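# Put yellow sponge on pantry's second level, close door

## Task

Place the yellow sponge on the pantry cabinet's second level counting upward, where the cabinet's floor is level one (so the first shelf above the floor is the target), then close the cabinet door; the robot must not topple or be left leaning.

## Robot and tools

ROBOT. A LinearBot: an omnidirectional base with a column about 1.7 m high. A carriage rides the column (lift_m) and holds two six-joint arms, each ending in a five-finger hand. Arm bases sit roughly 0.57 m + lift_m above the floor; carriage parts reach about 0.15 m lower. A hand point reaches 0.78 m from its shoulder but only about 0.4 m downward. Parked arm joints 1 to 6: 0, 0.05, 0.05, 1.45, 0, 0; parked, the robot is about 0.85 m wide and 0.65 m long. With joints 5 and 6 at 0, a level hand has its palm down.

CAMERAS. carriage_camera is fixed, facing forward, tilted about 20 degrees down. left_wrist_camera and right_wrist_camera sit on the little-finger side of each wrist, aimed at the hand point. Images are 672x504 pixels.

FRAMES. Base frame: metres, origin on the floor below the base centre, x forward, y left, z up. The left_hand and right_hand readings give each hand point (0.045 m in front of the palm) in this frame; they can be off, usually with the real hand lower, more so at long reach. base_odometry is in the odometry frame (the base frame at scene start), counts wheel rotation only (slip reads as travel), heading in rad, left positive, -3.142 to 3.142.

move. Arguments: base, joints, speeds, min_time_s, cameras, blocking. base is one object with a single key, an offset from where the base was last reported: translate_m (m, forward positive, -2 to 2), strafe_m (m, left positive, -2 to 2) or rotate_rad (rad, counter-clockwise positive, -6.3 to 6.3). joints is one flat object covering both arms and the lift, keyed by name; every value is an absolute target, not an offset. lift_m: carriage height, 0 to 1 m. Per arm (left_ or right_ prefix), in radians: joint1_rad -2.617 to 3.054 (swing about vertical, 0 ahead, positive left); joint2_rad 0 to 3.141 (shoulder: 0 upper arm level pointing back, 1.57 vertical, 3.14 level pointing forward); joint3_rad 0 to 3.141 (elbow, 0 folded, 3.14 straight); joint4_rad -1.57 to 1.57 (wrist pitch, positive lifts fingertips); joint5_rad -1.57 to 1.57 (wrist yaw, positive swings fingertips to the right, opposite to joint 1); joint6_rad -2.094 to 2.094 (roll about the finger axis, positive clockwise viewed from the forearm). Hand keys <side>_hand_little, _ring, _middle, _index, _thumb_bend, _thumb_turn: unitless -1 to 1, +1 open/straight, -1 curled; thumb_turn +1 puts the thumb beside the palm, -1 opposite the fingers. <side>_hand_force_limit (-1 to 1) is the closing force where a finger stops, about 0 N at -1 up to 10 N at +1 (15 N for thumb motors); <side>_hand_speed (-0.96 to 1) reaches full speed at +0.48. Both start at 0 and -0.8. For a soft grip close at speed -0.94 or below. A finger motor only starts when its target changes by 0.002 or more. speeds caps this action only: translate_m and strafe_m 0.02 to 0.5 m/s, rotate_rad 0.05 to 1.57 rad/s, lift_m 0.02 to 0.27 m/s (default 0.25). min_time_s (0.1 to 8 s) is the shortest duration for each arm motion; 2 or more keeps hand paths straighter. cameras: list of names or ["all"]; [] for none. blocking false returns after about 0.5 s while motion continues. No action exceeds 15 s.

wait: seconds 0 to 10, plus cameras; commands nothing, returns state. stop: brakes running motions (not instantly) and returns at rest. zoom_image: camera plus region [x0, y0, x1, y1] in pixels of that camera's newest image, at most 504 by 504. show_instructions: shows the reference pages. finished_scene: ends the scene (scene 1); the sponge and door must stay correct afterwards.

RESULTS. base_status and joint_status per motion: done, moving, off_target (resting short of target, maybe still pushing), contact_stop, time_out, not_followed (withheld by the self-collision check; line "joint command not followed"), limit_stop_at_motor_heat. A refused call or an unrequested stop cancels the reply's later move, wait and finished_scene calls. on_its_own lists what happened uncommanded; "held at" there is a target. "earlier move" reports a non-blocking move. motor_effort is percent of maximum with the action's peak in brackets. <side>_hand_stopped_by gives six words for little, ring, middle, index, thumb_bend, thumb_turn: moving, target, force, stalled or fault. <side>_<motor>_load_n is fingertip force in N, positive when pushed open; a lost grip shows as loads near 0. MOTOR HOT warns at 75 °C; OVER-TEMPERATURE FAULT means that arm went limp for 30 to 60 s; resend its targets once it accepts commands.

CAUTIONS. Do not tip the robot: risk grows with a high carriage, stretched or loaded arms, pushing or pulling, and abrupt stops; never drive the base away from a door handle the hand still grips, and watch for a hand z that rises on its own. Drive slowly near furniture; after a contact_stop, back off about 0.2 m along the way you came. Arms and hands have no contact stop and keep pressing when blocked, then spring free. Don't let the two arms press or hit each other. Don't drop the sponge, slam the door or strain the fingers. Park idle arms so motors cool. With joint2 below 0.8 rad, a large outward joint1 turn can strike the column.

Each tool is called after "Request:" by a JSON object that holds its "method" and its "body", one argument or row to a line.

Reference images:

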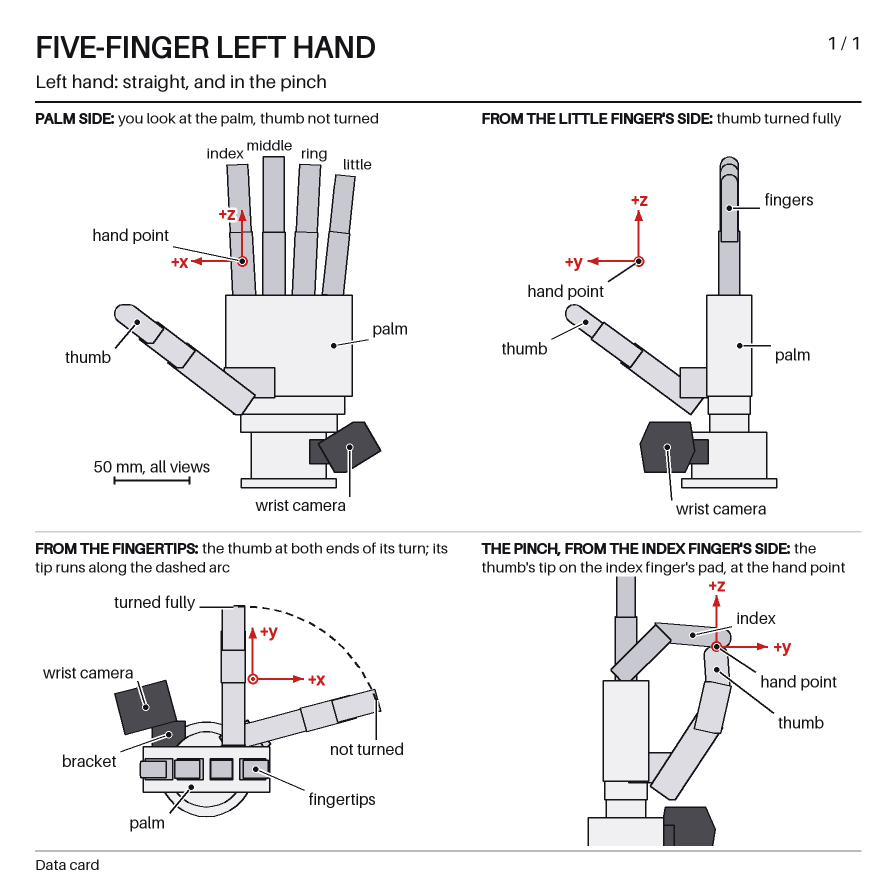

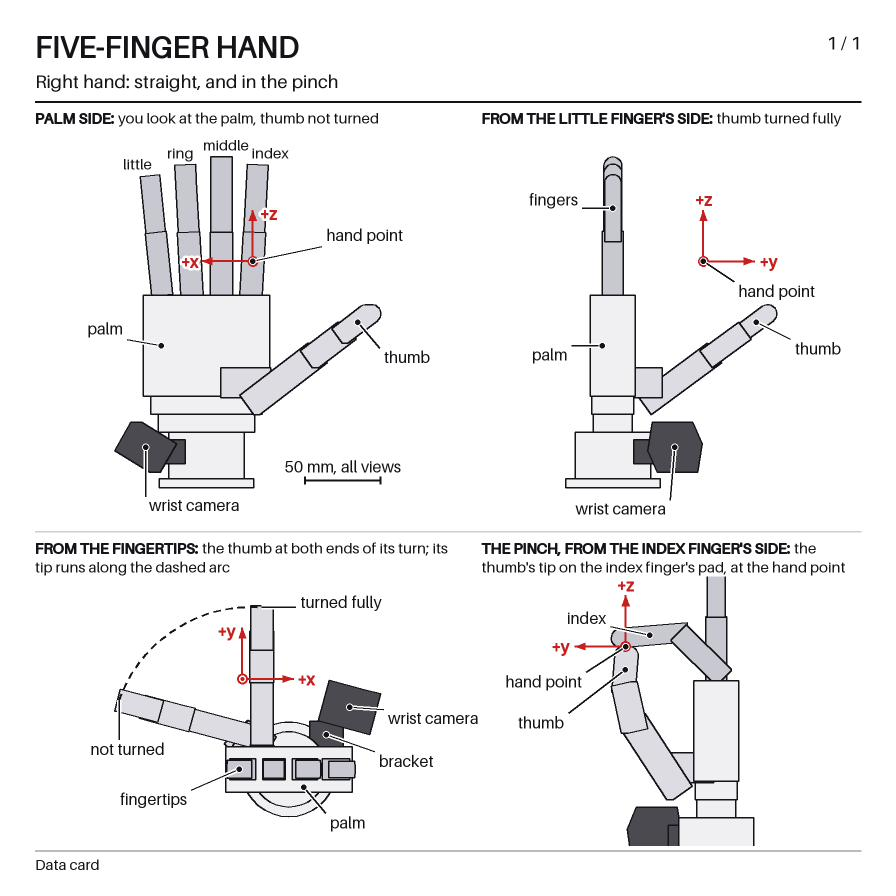

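## Session

Request:
{"method": "move", "body": {

}}

Scene clock: 0.00 s.
Joint torques (N m): no reading
base_odometry: x=+0.000 y=+0.000 heading=+0.000
base_status: not commanded
joint_positions: lift_m=+0.300 left_joint1_rad=+0.019 left_joint2_rad=+0.069 left_joint3_rad=+0.050 left_joint4_rad=+1.447 left_joint5_rad=-0.019 left_joint6_rad=-0.022 right_joint1_rad=+0.005 right_joint2_rad=+0.066 right_joint3_rad=+0.027 right_joint4_rad=+1.441 right_joint5_rad=+0.048 right_joint6_rad=-0.043 left_hand_little=+1.000 left_hand_ring=+1.000 left_hand_middle=+1.000 left_hand_index=+1.000 left_hand_thumb_turn=+1.000 left_hand_thumb_bend=+1.000 left_hand_force_limit=+0.000 left_hand_speed=-0.800 right_hand_little=+1.000 right_hand_ring=+1.000 right_hand_middle=+1.000 right_hand_index=+1.000 right_hand_thumb_turn=+1.000 right_hand_thumb_bend=+1.000 right_hand_force_limit=+0.000 right_hand_speed=-0.800
joint_status: not commanded
left_hand_stopped_by: target,target,target,target,target,target
right_hand_stopped_by: target,target,target,target,target,target
left_little_load_n: 0.0
left_ring_load_n: 0.0
left_middle_load_n: 0.0
left_index_load_n: 0.0
left_thumb_bend_load_n: 0.0
left_thumb_turn_load_n: 0.0
right_little_load_n: 0.0
right_ring_load_n: 0.0
right_middle_load_n: 0.0
right_index_load_n: 0.0
right_thumb_bend_load_n: 0.0
right_thumb_turn_load_n: 0.0
motor_effort: lift_m=+21 drive_wheels=+1
left_hand: x=+0.3254 y=+0.2920 z=+1.3323 quat_wxyz=(+0.705, -0.058, +0.042, -0.706) (m; base frame)
right_hand: x=+0.3344 y=-0.2990 z=+1.3244 quat_wxyz=(+0.690, -0.044, +0.075, -0.719) (m; base frame)
pictures: carriage_camera, left_wrist_camera, right_wrist_camera

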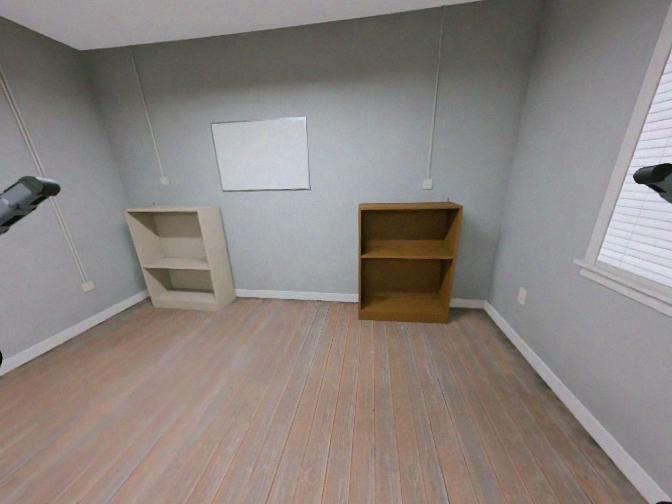

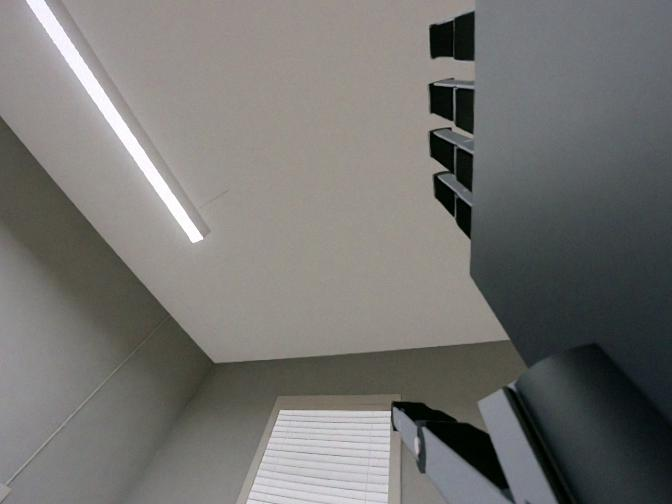

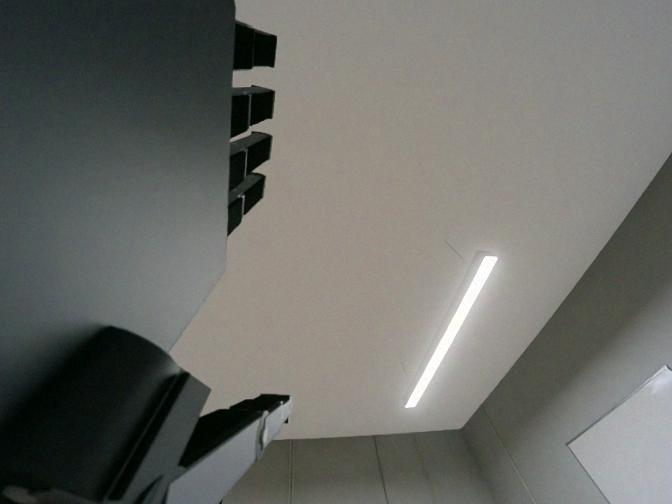

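Request:
{"method": "move", "body": {
  "base": {"rotate_rad": 1.4},
  "cameras": ["carriage_camera"]
}}

Request:
{"method": "move", "body": {
  "base": {"rotate_rad": 1.4},
  "cameras": ["carriage_camera"]
}}

Request:
{"method": "move", "body": {
  "base": {"rotate_rad": 1.4},
  "cameras": ["carriage_camera"]
}}

Scene clock: 4.53 s.
Joint torques (N m): left_arm=[0.02 4.18 6.54 -0.03 0.09 0.13] | right_arm=[0.73 2.81 6.39 -0.06 0.02 -0.05]
move: done
base_odometry: x=+0.000 y=+0.000 heading=+1.400
base_status: done
joint_positions: lift_m=+0.300 left_joint1_rad=+0.019 left_joint2_rad=+0.069 left_joint3_rad=+0.050 left_joint4_rad=+1.447 left_joint5_rad=-0.019 left_joint6_rad=-0.022 right_joint1_rad=+0.005 right_joint2_rad=+0.066 right_joint3_rad=+0.027 right_joint4_rad=+1.440 right_joint5_rad=+0.048 right_joint6_rad=-0.043 left_hand_little=+1.000 left_hand_ring=+1.000 left_hand_middle=+1.000 left_hand_index=+1.000 left_hand_thumb_turn=+1.000 left_hand_thumb_bend=+1.000 left_hand_force_limit=+0.000 left_hand_speed=-0.800 right_hand_little=+1.000 right_hand_ring=+1.000 right_hand_middle=+1.000 right_hand_index=+1.000 right_hand_thumb_turn=+1.000 right_hand_thumb_bend=+1.000 right_hand_force_limit=+0.000 right_hand_speed=-0.800
joint_status: not commanded
left_hand_stopped_by: target,target,target,target,target,target
right_hand_stopped_by: target,target,target,target,target,target
left_little_load_n: 0.0
left_ring_load_n: 0.0
left_middle_load_n: 0.0
left_index_load_n: 0.0
left_thumb_bend_load_n: 0.0
left_thumb_turn_load_n: 0.0
right_little_load_n: 0.0
right_ring_load_n: 0.0
right_middle_load_n: 0.0
right_index_load_n: 0.0
right_thumb_bend_load_n: 0.0
right_thumb_turn_load_n: 0.0
motor_effort: lift_m=+21(22) drive_wheels=+5(13)
left_hand: x=+0.3254 y=+0.2920 z=+1.3323 quat_wxyz=(+0.705, -0.058, +0.042, -0.706)
right_hand: x=+0.3348 y=-0.2990 z=+1.3242 quat_wxyz=(+0.690, -0.045, +0.076, -0.719)

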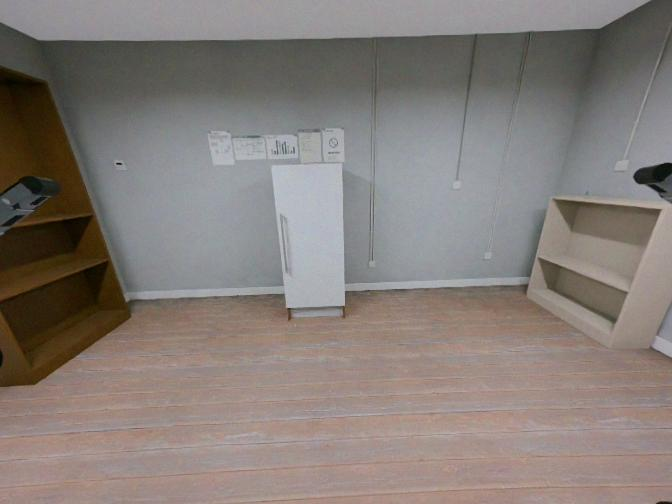

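Scene clock: 7.50 s.
Joint torques (N m): left_arm=[0.13 4.15 6.79 -0.04 0.06 0.1] | right_arm=[0.72 2.97 6.41 -0.07 0.02 -0.05]
move: done
base_odometry: x=+0.000 y=+0.000 heading=+2.799
base_status: done
joint_positions: lift_m=+0.300 left_joint1_rad=+0.019 left_joint2_rad=+0.069 left_joint3_rad=+0.050 left_joint4_rad=+1.447 left_joint5_rad=-0.019 left_joint6_rad=-0.022 right_joint1_rad=+0.005 right_joint2_rad=+0.066 right_joint3_rad=+0.027 right_joint4_rad=+1.439 right_joint5_rad=+0.048 right_joint6_rad=-0.043 left_hand_little=+1.000 left_hand_ring=+1.000 left_hand_middle=+1.000 left_hand_index=+1.000 left_hand_thumb_turn=+1.000 left_hand_thumb_bend=+1.000 left_hand_force_limit=+0.000 left_hand_speed=-0.800 right_hand_little=+1.000 right_hand_ring=+1.000 right_hand_middle=+1.000 right_hand_index=+1.000 right_hand_thumb_turn=+1.000 right_hand_thumb_bend=+1.000 right_hand_force_limit=+0.000 right_hand_speed=-0.800
joint_status: not commanded
left_hand_stopped_by: target,target,target,target,target,target
right_hand_stopped_by: target,target,target,target,target,target
left_little_load_n: 0.5
left_ring_load_n: 0.0
left_middle_load_n: 0.0
left_index_load_n: 0.0
left_thumb_bend_load_n: 0.0
left_thumb_turn_load_n: 0.0
right_little_load_n: 0.0
right_ring_load_n: 0.0
right_middle_load_n: 0.0
right_index_load_n: 0.0
right_thumb_bend_load_n: 0.0
right_thumb_turn_load_n: 0.0
motor_effort: lift_m=+20(23) drive_wheels=+5(12)
left_hand: x=+0.3255 y=+0.2920 z=+1.3322 quat_wxyz=(+0.705, -0.058, +0.042, -0.706)
right_hand: x=+0.3349 y=-0.2990 z=+1.3242 quat_wxyz=(+0.690, -0.045, +0.076, -0.719)

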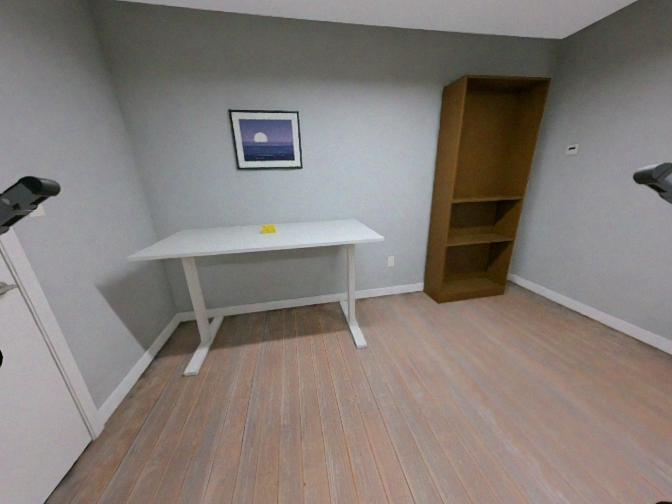

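Scene clock: 10.47 s.
Joint torques (N m): left_arm=[0.21 4.38 6.53 -0.04 0.11 0.13] | right_arm=[0.72 2.97 6.54 -0.05 -0.01 -0.05]
move: done
base_odometry: x=+0.000 y=+0.000 heading=-2.084
base_status: done
joint_positions: lift_m=+0.300 left_joint1_rad=+0.019 left_joint2_rad=+0.069 left_joint3_rad=+0.050 left_joint4_rad=+1.447 left_joint5_rad=-0.019 left_joint6_rad=-0.022 right_joint1_rad=+0.005 right_joint2_rad=+0.066 right_joint3_rad=+0.027 right_joint4_rad=+1.439 right_joint5_rad=+0.048 right_joint6_rad=-0.043 left_hand_little=+1.000 left_hand_ring=+1.000 left_hand_middle=+1.000 left_hand_index=+1.000 left_hand_thumb_turn=+1.000 left_hand_thumb_bend=+1.000 left_hand_force_limit=+0.000 left_hand_speed=-0.800 right_hand_little=+1.000 right_hand_ring=+1.000 right_hand_middle=+1.000 right_hand_index=+1.000 right_hand_thumb_turn=+1.000 right_hand_thumb_bend=+1.000 right_hand_force_limit=+0.000 right_hand_speed=-0.800
joint_status: not commanded
left_hand_stopped_by: target,target,target,target,target,target
right_hand_stopped_by: target,target,target,target,target,target
left_little_load_n: 0.0
left_ring_load_n: 0.0
left_middle_load_n: 0.0
left_index_load_n: 0.0
left_thumb_bend_load_n: 0.0
left_thumb_turn_load_n: 0.0
right_little_load_n: 0.0
right_ring_load_n: 0.0
right_middle_load_n: 0.0
right_index_load_n: 0.5
right_thumb_bend_load_n: 0.0
right_thumb_turn_load_n: 0.0
motor_effort: lift_m=+21(23) drive_wheels=+5(15)
left_hand: x=+0.3256 y=+0.2920 z=+1.3322 quat_wxyz=(+0.705, -0.058, +0.043, -0.706)
right_hand: x=+0.3350 y=-0.2990 z=+1.3241 quat_wxyz=(+0.690, -0.045, +0.076, -0.719)

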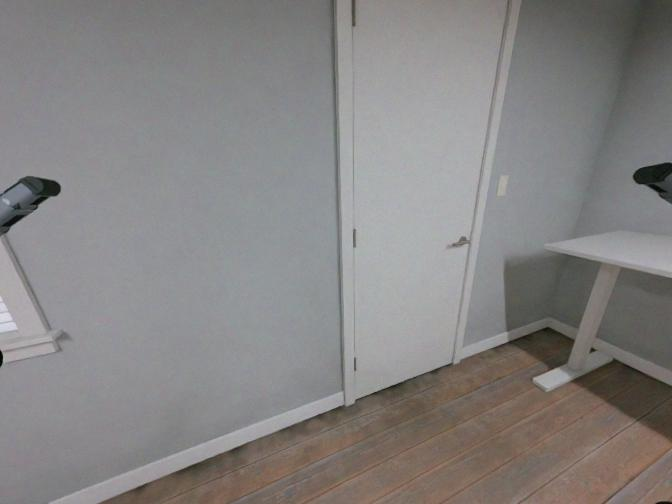

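Request:
{"method": "move", "body": {
  "base": {"rotate_rad": -1.114}
}}

Request:
{"method": "move", "body": {
  "base": {"translate_m": 0.8},
  "speeds": {"translate_m": 0.3},
  "cameras": ["carriage_camera"]
}}

Request:
{"method": "zoom_image", "body": {
  "camera": "carriage_camera",
  "region": [250, 150, 450, 300]
}}

Scene clock: 18.53 s.
Joint torques (N m): left_arm=[0.01 4.1 6.52 -0.04 0.04 0.13] | right_arm=[0.73 3.03 6.6 -0.05 0.01 -0.05]
move: done
base_odometry: x=+0.000 y=+0.000 heading=+3.085
base_status: done
joint_positions: lift_m=+0.300 left_joint1_rad=+0.019 left_joint2_rad=+0.069 left_joint3_rad=+0.050 left_joint4_rad=+1.446 left_joint5_rad=-0.019 left_joint6_rad=-0.022 right_joint1_rad=+0.005 right_joint2_rad=+0.066 right_joint3_rad=+0.027 right_joint4_rad=+1.439 right_joint5_rad=+0.048 right_joint6_rad=-0.043 left_hand_little=+1.000 left_hand_ring=+1.000 left_hand_middle=+1.000 left_hand_index=+1.000 left_hand_thumb_turn=+1.000 left_hand_thumb_bend=+1.000 left_hand_force_limit=+0.000 left_hand_speed=-0.800 right_hand_little=+1.000 right_hand_ring=+1.000 right_hand_middle=+1.000 right_hand_index=+1.000 right_hand_thumb_turn=+1.000 right_hand_thumb_bend=+1.000 right_hand_force_limit=+0.000 right_hand_speed=-0.800
joint_status: not commanded
left_hand_stopped_by: target,target,target,target,target,target
right_hand_stopped_by: target,target,target,target,target,target
left_little_load_n: 0.0
left_ring_load_n: 0.0
left_middle_load_n: 0.0
left_index_load_n: 0.0
left_thumb_bend_load_n: 0.0
left_thumb_turn_load_n: 0.0
right_little_load_n: 0.0
right_ring_load_n: 0.0
right_middle_load_n: 0.0
right_index_load_n: 0.0
right_thumb_bend_load_n: 0.0
right_thumb_turn_load_n: 0.0
motor_effort: lift_m=+21(23) drive_wheels=+5(10)
left_hand: x=+0.3257 y=+0.2920 z=+1.3322 quat_wxyz=(+0.705, -0.058, +0.043, -0.706)
right_hand: x=+0.3349 y=-0.2990 z=+1.3242 quat_wxyz=(+0.690, -0.045, +0.076, -0.719)
pictures: none

Scene clock: 22.80 s.
Joint torques (N m): left_arm=[-0.05 4.15 6.8 -0.06 0.11 0.15] | right_arm=[0.75 3.14 6.57 -0.02 0.01 -0.05]
move: done
base_odometry: x=-0.799 y=+0.046 heading=+3.084
base_status: done
joint_positions: lift_m=+0.300 left_joint1_rad=+0.019 left_joint2_rad=+0.069 left_joint3_rad=+0.050 left_joint4_rad=+1.448 left_joint5_rad=-0.019 left_joint6_rad=-0.022 right_joint1_rad=+0.005 right_joint2_rad=+0.066 right_joint3_rad=+0.027 right_joint4_rad=+1.440 right_joint5_rad=+0.048 right_joint6_rad=-0.043 left_hand_little=+1.000 left_hand_ring=+1.000 left_hand_middle=+1.000 left_hand_index=+1.000 left_hand_thumb_turn=+1.000 left_hand_thumb_bend=+1.000 left_hand_force_limit=+0.000 left_hand_speed=-0.800 right_hand_little=+1.000 right_hand_ring=+1.000 right_hand_middle=+1.000 right_hand_index=+1.000 right_hand_thumb_turn=+1.000 right_hand_thumb_bend=+1.000 right_hand_force_limit=+0.000 right_hand_speed=-0.800
joint_status: not commanded
left_hand_stopped_by: target,target,target,target,target,target
right_hand_stopped_by: target,target,target,target,target,target
left_little_load_n: 0.0
left_ring_load_n: 0.0
left_middle_load_n: 0.0
left_index_load_n: 0.0
left_thumb_bend_load_n: 0.0
left_thumb_turn_load_n: 0.0
right_little_load_n: 0.0
right_ring_load_n: 0.0
right_middle_load_n: 0.0
right_index_load_n: 0.0
right_thumb_bend_load_n: 0.0
right_thumb_turn_load_n: 0.0
motor_effort: lift_m=+21(23) drive_wheels=-3(17)
left_hand: x=+0.3253 y=+0.2920 z=+1.3323 quat_wxyz=(+0.705, -0.058, +0.042, -0.706)
right_hand: x=+0.3348 y=-0.2990 z=+1.3242 quat_wxyz=(+0.690, -0.045, +0.076, -0.719)

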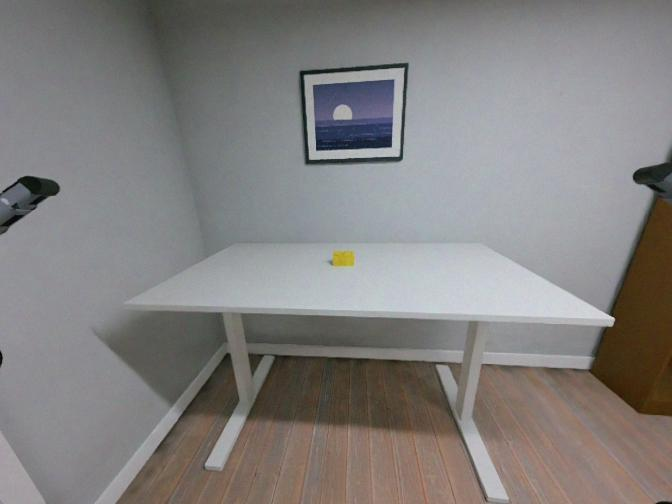

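Scaled by 2.520 from the camera's image (finer frame: 960x720).

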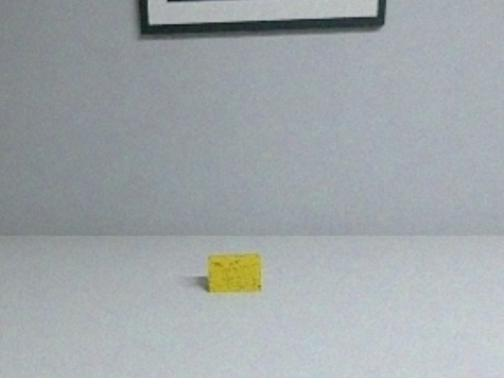

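Request:
{"method": "move", "body": {
  "base": {"translate_m": 0.35},
  "joints": {"lift_m": 0.45},
  "speeds": {"translate_m": 0.2},
  "cameras": ["carriage_camera"]
}}

Request:
{"method": "zoom_image", "body": {
  "camera": "carriage_camera",
  "region": [280, 250, 400, 340]
}}

Scene clock: 37.97 s.
Joint torques (N m): left_arm=[0.03 4.26 6.94 -0.06 0.04 0.13] | right_arm=[0.76 2.99 6.6 -0.09 0.02 -0.06]
move: done
base_odometry: x=-1.148 y=+0.067 heading=+3.083
base_status: done
joint_positions: lift_m=+0.450 left_joint1_rad=+0.019 left_joint2_rad=+0.069 left_joint3_rad=+0.050 left_joint4_rad=+1.447 left_joint5_rad=-0.019 left_joint6_rad=-0.022 right_joint1_rad=+0.005 right_joint2_rad=+0.066 right_joint3_rad=+0.027 right_joint4_rad=+1.441 right_joint5_rad=+0.048 right_joint6_rad=-0.043 left_hand_little=+1.000 left_hand_ring=+1.000 left_hand_middle=+1.000 left_hand_index=+1.000 left_hand_thumb_turn=+1.000 left_hand_thumb_bend=+1.000 left_hand_force_limit=+0.000 left_hand_speed=-0.800 right_hand_little=+1.000 right_hand_ring=+1.000 right_hand_middle=+1.000 right_hand_index=+1.000 right_hand_thumb_turn=+1.000 right_hand_thumb_bend=+1.000 right_hand_force_limit=+0.000 right_hand_speed=-0.800
joint_status: all done
left_hand_stopped_by: target,target,target,target,target,target
right_hand_stopped_by: target,target,target,target,target,target
left_little_load_n: 0.0
left_ring_load_n: 0.0
left_middle_load_n: 0.0
left_index_load_n: 0.0
left_thumb_bend_load_n: 0.0
left_thumb_turn_load_n: -0.5
right_little_load_n: 0.0
right_ring_load_n: 0.0
right_middle_load_n: 0.0
right_index_load_n: 0.0
right_thumb_bend_load_n: 0.0
right_thumb_turn_load_n: 0.0
motor_effort: lift_m=+21(27) drive_wheels=-3(16)
left_hand: x=+0.3254 y=+0.2920 z=+1.4824 quat_wxyz=(+0.705, -0.058, +0.042, -0.706)
right_hand: x=+0.3346 y=-0.2990 z=+1.4744 quat_wxyz=(+0.690, -0.045, +0.075, -0.719)

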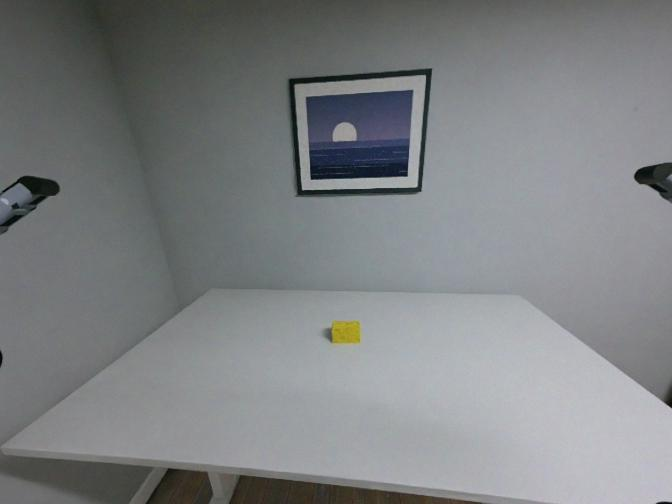

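Scaled by 4.200 from the camera's image (finer frame: 960x720).

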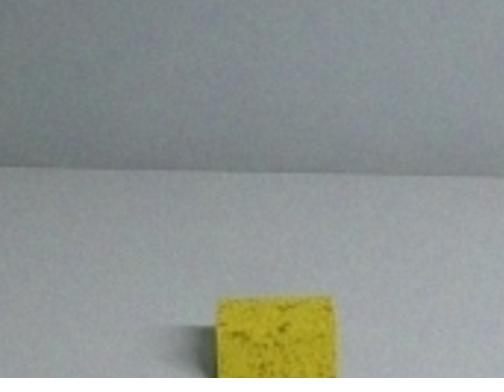

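Request:
{"method": "zoom_image", "body": {
  "camera": "carriage_camera",
  "region": [316, 306, 376, 351]
}}

Scaled by 8.400 from the camera's image (finer frame: 960x720).

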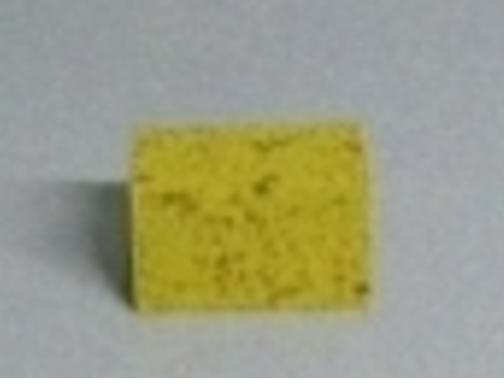

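Request:
{"method": "move", "body": {
  "joints": {"right_joint2_rad": 1.57, "right_joint3_rad": 1.57, "right_joint4_rad": 0.0, "right_joint1_rad": 0.0, "right_joint5_rad": 0, "right_joint6_rad": 0, "right_hand_thumb_turn": -1},
  "min_time_s": 3,
  "cameras": ["carriage_camera", "right_wrist_camera"]
}}

Request:
{"method": "move", "body": {
  "joints": {"right_joint2_rad": 1.57, "right_joint3_rad": 1.0, "right_joint4_rad": 0.57},
  "min_time_s": 2
}}

Request:
{"method": "move", "body": {
  "joints": {"right_joint2_rad": 2.2, "right_joint3_rad": 1.6, "right_joint4_rad": 0.6},
  "min_time_s": 3,
  "cameras": ["carriage_camera", "right_wrist_camera"]
}}

Scene clock: 63.13 s.
Joint torques (N m): left_arm=[-0.01 4.19 6.75 -0.06 0.05 0.14] | right_arm=[0.29 -5.19 10.89 1.55 -0.04 0.09]
move: done
base_odometry: x=-1.148 y=+0.067 heading=+3.083
base_status: not commanded
joint_positions: lift_m=+0.450 left_joint1_rad=+0.019 left_joint2_rad=+0.069 left_joint3_rad=+0.050 left_joint4_rad=+1.447 left_joint5_rad=-0.019 left_joint6_rad=-0.022 right_joint1_rad=+0.005 right_joint2_rad=+1.553 right_joint3_rad=+1.541 right_joint4_rad=+0.013 right_joint5_rad=+0.010 right_joint6_rad=-0.011 left_hand_little=+1.000 left_hand_ring=+1.000 left_hand_middle=+1.000 left_hand_index=+1.000 left_hand_thumb_turn=+1.000 left_hand_thumb_bend=+1.000 left_hand_force_limit=+0.000 left_hand_speed=-0.800 right_hand_little=+1.000 right_hand_ring=+1.000 right_hand_middle=+1.000 right_hand_index=+1.000 right_hand_thumb_turn=-1.000 right_hand_thumb_bend=+1.000 right_hand_force_limit=+0.000 right_hand_speed=-0.800
joint_status: all done
left_hand_stopped_by: target,target,target,target,target,target
right_hand_stopped_by: target,target,target,target,target,target
left_little_load_n: 0.0
left_ring_load_n: 0.0
left_middle_load_n: 0.0
left_index_load_n: 0.0
left_thumb_bend_load_n: -0.5
left_thumb_turn_load_n: 0.0
right_little_load_n: 0.0
right_ring_load_n: 0.0
right_middle_load_n: 0.0
right_index_load_n: 0.0
right_thumb_bend_load_n: 0.0
right_thumb_turn_load_n: 0.0
motor_effort: lift_m=+21(23) drive_wheels=-2(2)
left_hand: x=+0.3254 y=+0.2920 z=+1.4823 quat_wxyz=(+0.705, -0.058, +0.042, -0.706)
right_hand: x=+0.7546 y=-0.2873 z=+1.4116 quat_wxyz=(+0.496, -0.502, +0.498, -0.504)

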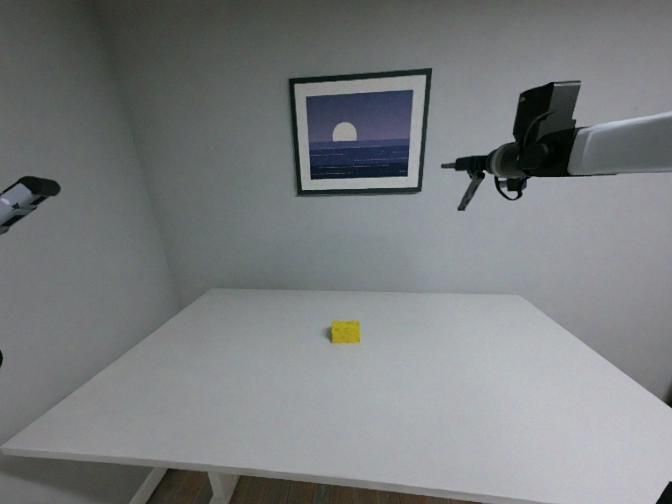

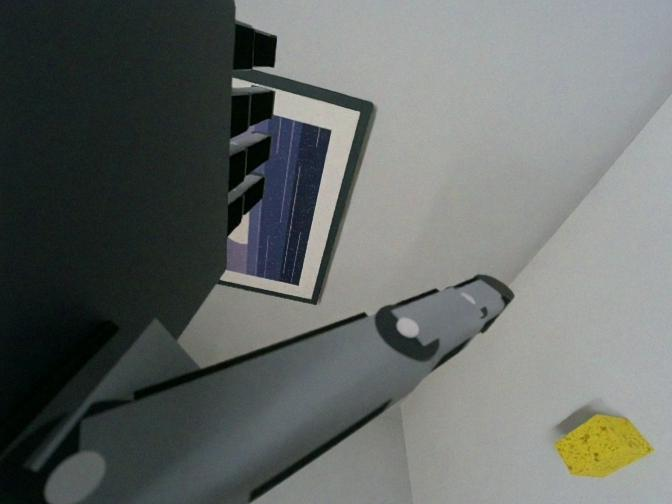

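Scene clock: 65.43 s.
Joint torques (N m): left_arm=[0.02 4.26 6.76 -0.07 0.06 0.13] | right_arm=[0.32 -5.2 7.46 1.78 -0.04 0.07]
move: done
base_odometry: x=-1.148 y=+0.067 heading=+3.083
base_status: not commanded
joint_positions: lift_m=+0.450 left_joint1_rad=+0.019 left_joint2_rad=+0.069 left_joint3_rad=+0.050 left_joint4_rad=+1.447 left_joint5_rad=-0.019 left_joint6_rad=-0.022 right_joint1_rad=+0.005 right_joint2_rad=+1.553 right_joint3_rad=+1.008 right_joint4_rad=+0.550 right_joint5_rad=+0.009 right_joint6_rad=-0.011 left_hand_little=+1.000 left_hand_ring=+1.000 left_hand_middle=+1.000 left_hand_index=+1.000 left_hand_thumb_turn=+1.000 left_hand_thumb_bend=+1.000 left_hand_force_limit=+0.000 left_hand_speed=-0.800 right_hand_little=+1.000 right_hand_ring=+1.000 right_hand_middle=+1.000 right_hand_index=+1.000 right_hand_thumb_turn=-1.000 right_hand_thumb_bend=+1.000 right_hand_force_limit=+0.000 right_hand_speed=-0.800
joint_status: all done
left_hand_stopped_by: target,target,target,target,target,target
right_hand_stopped_by: target,target,target,target,target,target
left_little_load_n: 0.0
left_ring_load_n: 0.0
left_middle_load_n: 0.0
left_index_load_n: 0.0
left_thumb_bend_load_n: 0.0
left_thumb_turn_load_n: 0.0
right_little_load_n: 0.0
right_ring_load_n: 0.0
right_middle_load_n: 0.0
right_index_load_n: -0.5
right_thumb_bend_load_n: 0.0
right_thumb_turn_load_n: 0.0
motor_effort: lift_m=+21(22) drive_wheels=-2(2)
left_hand: x=+0.3254 y=+0.2920 z=+1.4823 quat_wxyz=(+0.705, -0.058, +0.042, -0.706)
right_hand: x=+0.7497 y=-0.2872 z=+1.2802 quat_wxyz=(+0.498, -0.501, +0.497, -0.505)
pictures: none

Scene clock: 68.73 s.
Joint torques (N m): left_arm=[0.03 4.15 6.78 -0.04 0.05 0.12] | right_arm=[0.31 -9.17 10.69 1.86 -0.04 0.06]
move: done
base_odometry: x=-1.148 y=+0.067 heading=+3.083
base_status: not commanded
joint_positions: lift_m=+0.450 left_joint1_rad=+0.019 left_joint2_rad=+0.069 left_joint3_rad=+0.050 left_joint4_rad=+1.447 left_joint5_rad=-0.019 left_joint6_rad=-0.022 right_joint1_rad=+0.005 right_joint2_rad=+2.175 right_joint3_rad=+1.571 right_joint4_rad=+0.581 right_joint5_rad=+0.009 right_joint6_rad=-0.011 left_hand_little=+1.000 left_hand_ring=+1.000 left_hand_middle=+1.000 left_hand_index=+1.000 left_hand_thumb_turn=+1.000 left_hand_thumb_bend=+1.000 left_hand_force_limit=+0.000 left_hand_speed=-0.800 right_hand_little=+1.000 right_hand_ring=+1.000 right_hand_middle=+1.000 right_hand_index=+1.000 right_hand_thumb_turn=-1.000 right_hand_thumb_bend=+1.000 right_hand_force_limit=+0.000 right_hand_speed=-0.800
joint_status: all done
left_hand_stopped_by: target,target,target,target,target,target
right_hand_stopped_by: target,target,target,target,target,target
left_little_load_n: 0.0
left_ring_load_n: 0.0
left_middle_load_n: 0.0
left_index_load_n: 0.0
left_thumb_bend_load_n: 0.0
left_thumb_turn_load_n: 0.0
right_little_load_n: 0.0
right_ring_load_n: 0.0
right_middle_load_n: 0.0
right_index_load_n: 0.0
right_thumb_bend_load_n: 0.0
right_thumb_turn_load_n: 0.0
motor_effort: lift_m=+20(22) drive_wheels=-2(2)
left_hand: x=+0.3254 y=+0.2920 z=+1.4823 quat_wxyz=(+0.705, -0.058, +0.042, -0.706)
right_hand: x=+0.8977 y=-0.2864 z=+1.2119 quat_wxyz=(+0.491, -0.508, +0.504, -0.498)

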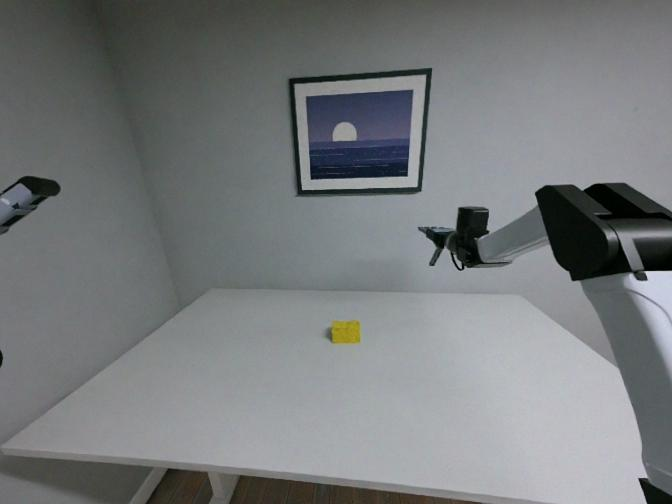

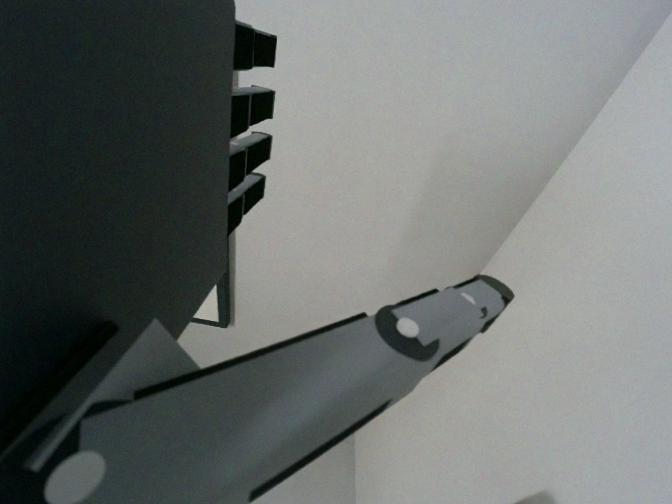

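Request:
{"method": "move", "body": {
  "joints": {"right_joint2_rad": 1.3, "right_joint3_rad": 1.0, "right_joint4_rad": 0.3, "right_joint1_rad": -0.2},
  "min_time_s": 2
}}

Request:
{"method": "move", "body": {
  "base": {"translate_m": 0.25},
  "speeds": {"translate_m": 0.1},
  "cameras": ["carriage_camera", "right_wrist_camera"]
}}

Request:
{"method": "zoom_image", "body": {
  "camera": "carriage_camera",
  "region": [280, 350, 420, 455]
}}

Scene clock: 95.80 s.
Joint torques (N m): left_arm=[0.17 4.14 6.6 -0.05 0.09 0.15] | right_arm=[0.08 -7.02 7.6 1.58 -0.03 0.07]
move: done
base_odometry: x=-1.148 y=+0.067 heading=+3.083
base_status: not commanded
joint_positions: lift_m=+0.450 left_joint1_rad=+0.019 left_joint2_rad=+0.069 left_joint3_rad=+0.050 left_joint4_rad=+1.447 left_joint5_rad=-0.019 left_joint6_rad=-0.022 right_joint1_rad=-0.192 right_joint2_rad=+1.324 right_joint3_rad=+1.008 right_joint4_rad=+0.314 right_joint5_rad=+0.008 right_joint6_rad=-0.011 left_hand_little=+1.000 left_hand_ring=+1.000 left_hand_middle=+1.000 left_hand_index=+1.000 left_hand_thumb_turn=+1.000 left_hand_thumb_bend=+1.000 left_hand_force_limit=+0.000 left_hand_speed=-0.800 right_hand_little=+1.000 right_hand_ring=+1.000 right_hand_middle=+1.000 right_hand_index=+1.000 right_hand_thumb_turn=-1.000 right_hand_thumb_bend=+1.000 right_hand_force_limit=+0.000 right_hand_speed=-0.800
joint_status: all done
left_hand_stopped_by: target,target,target,target,target,target
right_hand_stopped_by: target,target,target,target,target,target
left_little_load_n: 0.0
left_ring_load_n: 0.0
left_middle_load_n: 0.0
left_index_load_n: 0.0
left_thumb_bend_load_n: 0.0
left_thumb_turn_load_n: 0.0
right_little_load_n: 0.0
right_ring_load_n: 0.0
right_middle_load_n: 0.0
right_index_load_n: 0.0
right_thumb_bend_load_n: 0.0
right_thumb_turn_load_n: 0.0
motor_effort: lift_m=+20(23) drive_wheels=-2(5)
left_hand: x=+0.3254 y=+0.2920 z=+1.4823 quat_wxyz=(+0.705, -0.058, +0.042, -0.706)
right_hand: x=+0.6973 y=-0.3810 z=+1.3271 quat_wxyz=(+0.444, -0.451, +0.545, -0.549)
pictures: none

Scene clock: 99.07 s.
Joint torques (N m): left_arm=[0.14 4.05 6.69 -0.04 0.07 0.16] | right_arm=[0.08 -6.61 7.69 1.64 -0.02 0.09]
move: done
base_odometry: x=-1.398 y=+0.082 heading=+3.083
base_status: done
joint_positions: lift_m=+0.450 left_joint1_rad=+0.019 left_joint2_rad=+0.069 left_joint3_rad=+0.050 left_joint4_rad=+1.447 left_joint5_rad=-0.019 left_joint6_rad=-0.022 right_joint1_rad=-0.192 right_joint2_rad=+1.320 right_joint3_rad=+1.008 right_joint4_rad=+0.306 right_joint5_rad=+0.007 right_joint6_rad=-0.011 left_hand_little=+1.000 left_hand_ring=+1.000 left_hand_middle=+1.000 left_hand_index=+1.000 left_hand_thumb_turn=+1.000 left_hand_thumb_bend=+1.000 left_hand_force_limit=+0.000 left_hand_speed=-0.800 right_hand_little=+1.000 right_hand_ring=+1.000 right_hand_middle=+1.000 right_hand_index=+1.000 right_hand_thumb_turn=-1.000 right_hand_thumb_bend=+1.000 right_hand_force_limit=+0.000 right_hand_speed=-0.800
joint_status: not commanded
left_hand_stopped_by: target,target,target,target,target,target
right_hand_stopped_by: target,target,target,target,target,target
left_little_load_n: 0.0
left_ring_load_n: 0.0
left_middle_load_n: 0.0
left_index_load_n: 0.0
left_thumb_bend_load_n: 0.0
left_thumb_turn_load_n: 0.0
right_little_load_n: -0.5
right_ring_load_n: 0.0
right_middle_load_n: 0.0
right_index_load_n: 0.0
right_thumb_bend_load_n: 0.0
right_thumb_turn_load_n: 0.0
motor_effort: lift_m=+20(23) drive_wheels=-2(13)
left_hand: x=+0.3256 y=+0.2920 z=+1.4822 quat_wxyz=(+0.705, -0.058, +0.043, -0.706)
right_hand: x=+0.6961 y=-0.3806 z=+1.3264 quat_wxyz=(+0.443, -0.452, +0.546, -0.548)

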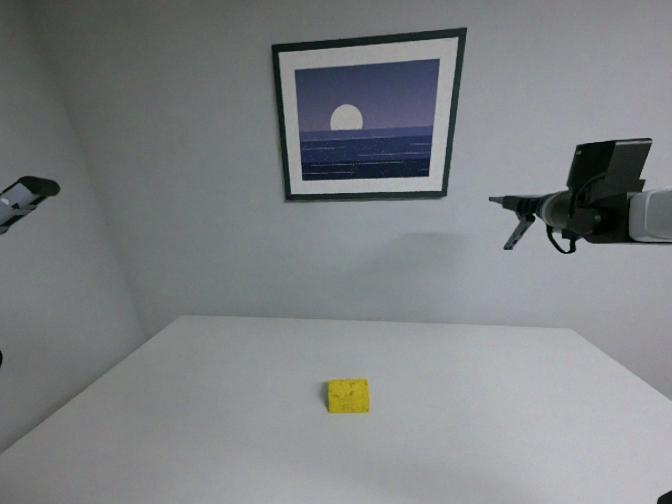

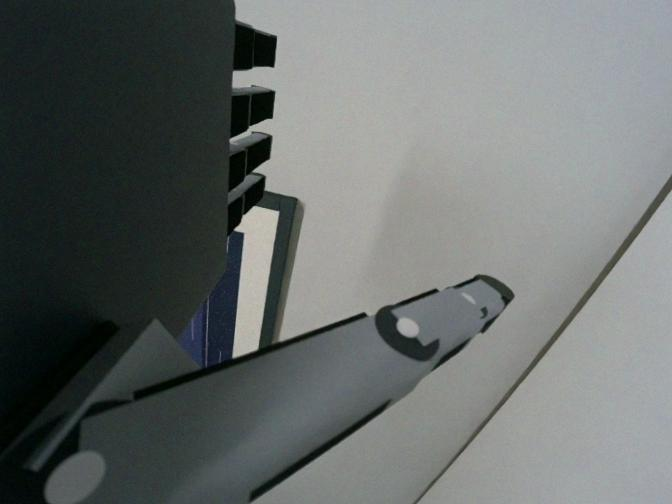

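Scaled by 3.600 from the camera's image (finer frame: 960x720).

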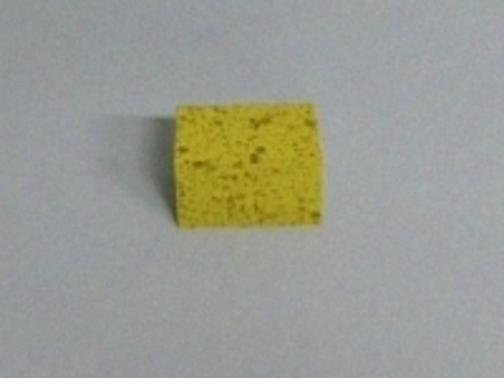

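Request:
{"method": "move", "body": {
  "base": {"translate_m": -0.15},
  "joints": {"lift_m": 0.55, "right_joint1_rad": 0.1, "right_joint2_rad": 2.4, "right_joint3_rad": 1.5, "right_joint4_rad": 0.6, "right_joint5_rad": -1.47, "right_joint6_rad": -1.87},
  "speeds": {"translate_m": 0.1},
  "min_time_s": 4,
  "cameras": ["carriage_camera", "right_wrist_camera"]
}}

Scene clock: 123.00 s.
Joint torques (N m): left_arm=[-0.03 4.1 6.65 -0.01 0.06 0.14] | right_arm=[1.39 -9.16 8.77 1.23 -0.3 -0.22]
move: done
base_odometry: x=-1.248 y=+0.073 heading=+3.083
base_status: done
joint_positions: lift_m=+0.550 left_joint1_rad=+0.019 left_joint2_rad=+0.069 left_joint3_rad=+0.050 left_joint4_rad=+1.447 left_joint5_rad=-0.019 left_joint6_rad=-0.022 right_joint1_rad=+0.092 right_joint2_rad=+2.376 right_joint3_rad=+1.475 right_joint4_rad=+0.582 right_joint5_rad=-1.459 right_joint6_rad=-1.857 left_hand_little=+1.000 left_hand_ring=+1.000 left_hand_middle=+1.000 left_hand_index=+1.000 left_hand_thumb_turn=+1.000 left_hand_thumb_bend=+1.000 left_hand_force_limit=+0.000 left_hand_speed=-0.800 right_hand_little=+1.000 right_hand_ring=+1.000 right_hand_middle=+1.000 right_hand_index=+1.000 right_hand_thumb_turn=-1.000 right_hand_thumb_bend=+1.000 right_hand_force_limit=+0.000 right_hand_speed=-0.800
joint_status: all done
left_hand_stopped_by: target,target,target,target,target,target
right_hand_stopped_by: target,target,target,target,target,target
left_little_load_n: 0.0
left_ring_load_n: 0.0
left_middle_load_n: 0.0
left_index_load_n: 0.0
left_thumb_bend_load_n: 0.0
left_thumb_turn_load_n: 0.0
right_little_load_n: 0.0
right_ring_load_n: 0.0
right_middle_load_n: 0.0
right_index_load_n: 0.0
right_thumb_bend_load_n: 0.0
right_thumb_turn_load_n: 0.0
motor_effort: lift_m=+20(28) drive_wheels=+4(9)
left_hand: x=+0.3256 y=+0.2920 z=+1.5823 quat_wxyz=(+0.705, -0.058, +0.043, -0.706)
right_hand: x=+0.7650 y=-0.0824 z=+1.2172 quat_wxyz=(+0.495, -0.520, -0.497, -0.488)

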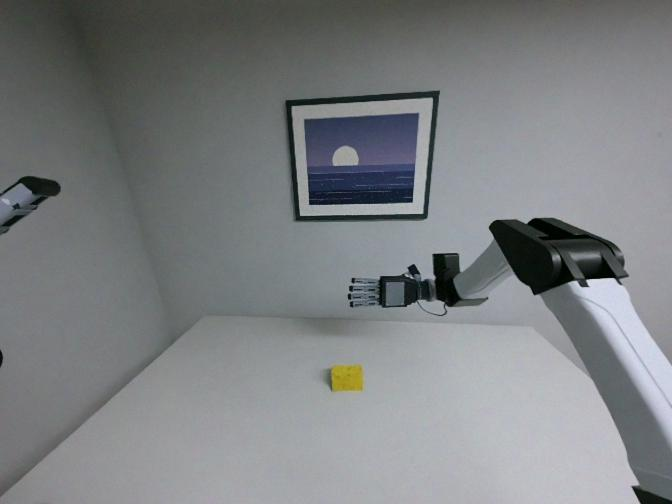

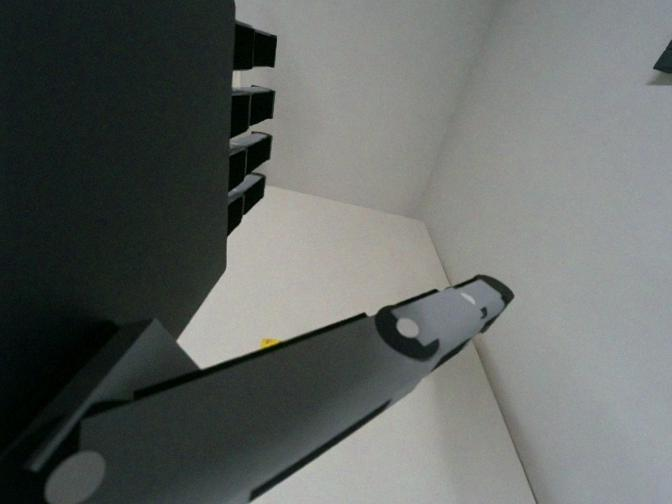

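Request:
{"method": "move", "body": {
  "joints": {"right_joint1_rad": 0.157, "right_joint2_rad": 2.935, "right_joint3_rad": 1.773, "right_joint4_rad": 0.862, "right_joint5_rad": -1.423, "right_joint6_rad": -1.87},
  "min_time_s": 3,
  "cameras": ["carriage_camera", "right_wrist_camera"]
}}

Request:
{"method": "zoom_image", "body": {
  "camera": "carriage_camera",
  "region": [300, 300, 460, 420]
}}

Scene clock: 135.90 s.
Joint torques (N m): left_arm=[0.27 4.27 6.76 -0.06 0.07 0.13] | right_arm=[1.42 -10.11 7.41 1.26 -0.11 -0.2]
move: done
base_odometry: x=-1.248 y=+0.073 heading=+3.083
base_status: not commanded
joint_positions: lift_m=+0.550 left_joint1_rad=+0.019 left_joint2_rad=+0.069 left_joint3_rad=+0.050 left_joint4_rad=+1.447 left_joint5_rad=-0.019 left_joint6_rad=-0.022 right_joint1_rad=+0.149 right_joint2_rad=+2.908 right_joint3_rad=+1.752 right_joint4_rad=+0.844 right_joint5_rad=-1.433 right_joint6_rad=-1.859 left_hand_little=+1.000 left_hand_ring=+1.000 left_hand_middle=+1.000 left_hand_index=+1.000 left_hand_thumb_turn=+1.000 left_hand_thumb_bend=+1.000 left_hand_force_limit=+0.000 left_hand_speed=-0.800 right_hand_little=+1.000 right_hand_ring=+1.000 right_hand_middle=+1.000 right_hand_index=+1.000 right_hand_thumb_turn=-1.000 right_hand_thumb_bend=+1.000 right_hand_force_limit=+0.000 right_hand_speed=-0.800
joint_status: all done
left_hand_stopped_by: target,target,target,target,target,target
right_hand_stopped_by: target,target,target,target,target,target
left_little_load_n: 0.0
left_ring_load_n: 0.0
left_middle_load_n: 0.0
left_index_load_n: 0.0
left_thumb_bend_load_n: 0.0
left_thumb_turn_load_n: 0.0
right_little_load_n: 0.0
right_ring_load_n: 0.5
right_middle_load_n: 0.0
right_index_load_n: 0.0
right_thumb_bend_load_n: 0.0
right_thumb_turn_load_n: 0.0
motor_effort: lift_m=+21(22) drive_wheels=+4(4)
left_hand: x=+0.3256 y=+0.2920 z=+1.5823 quat_wxyz=(+0.705, -0.058, +0.043, -0.706)
right_hand: x=+0.7765 y=-0.0507 z=+1.0490 quat_wxyz=(+0.499, -0.512, -0.509, -0.480)

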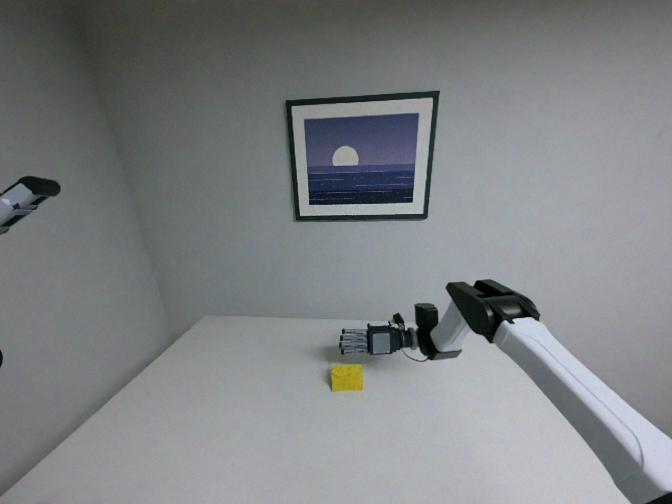

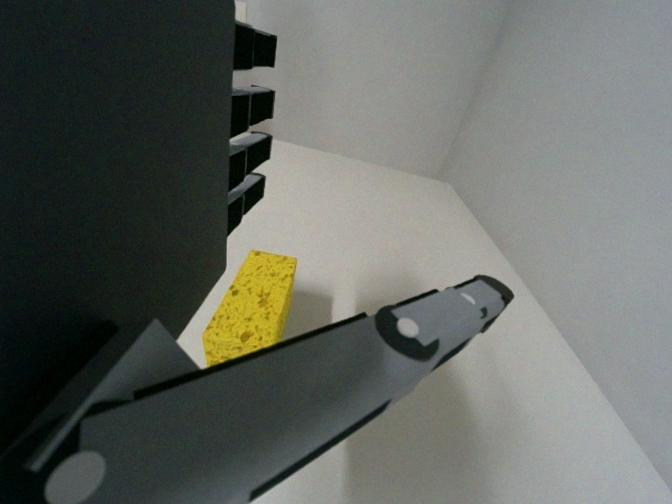

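Scaled by 3.150 from the camera's image (finer frame: 960x720).

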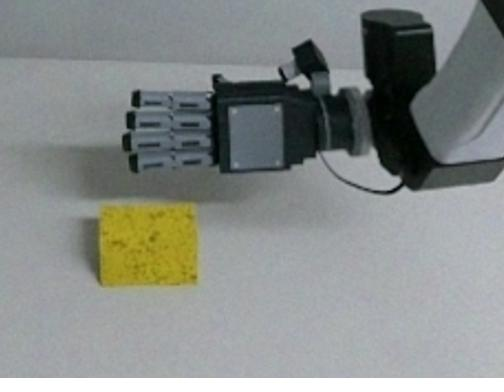

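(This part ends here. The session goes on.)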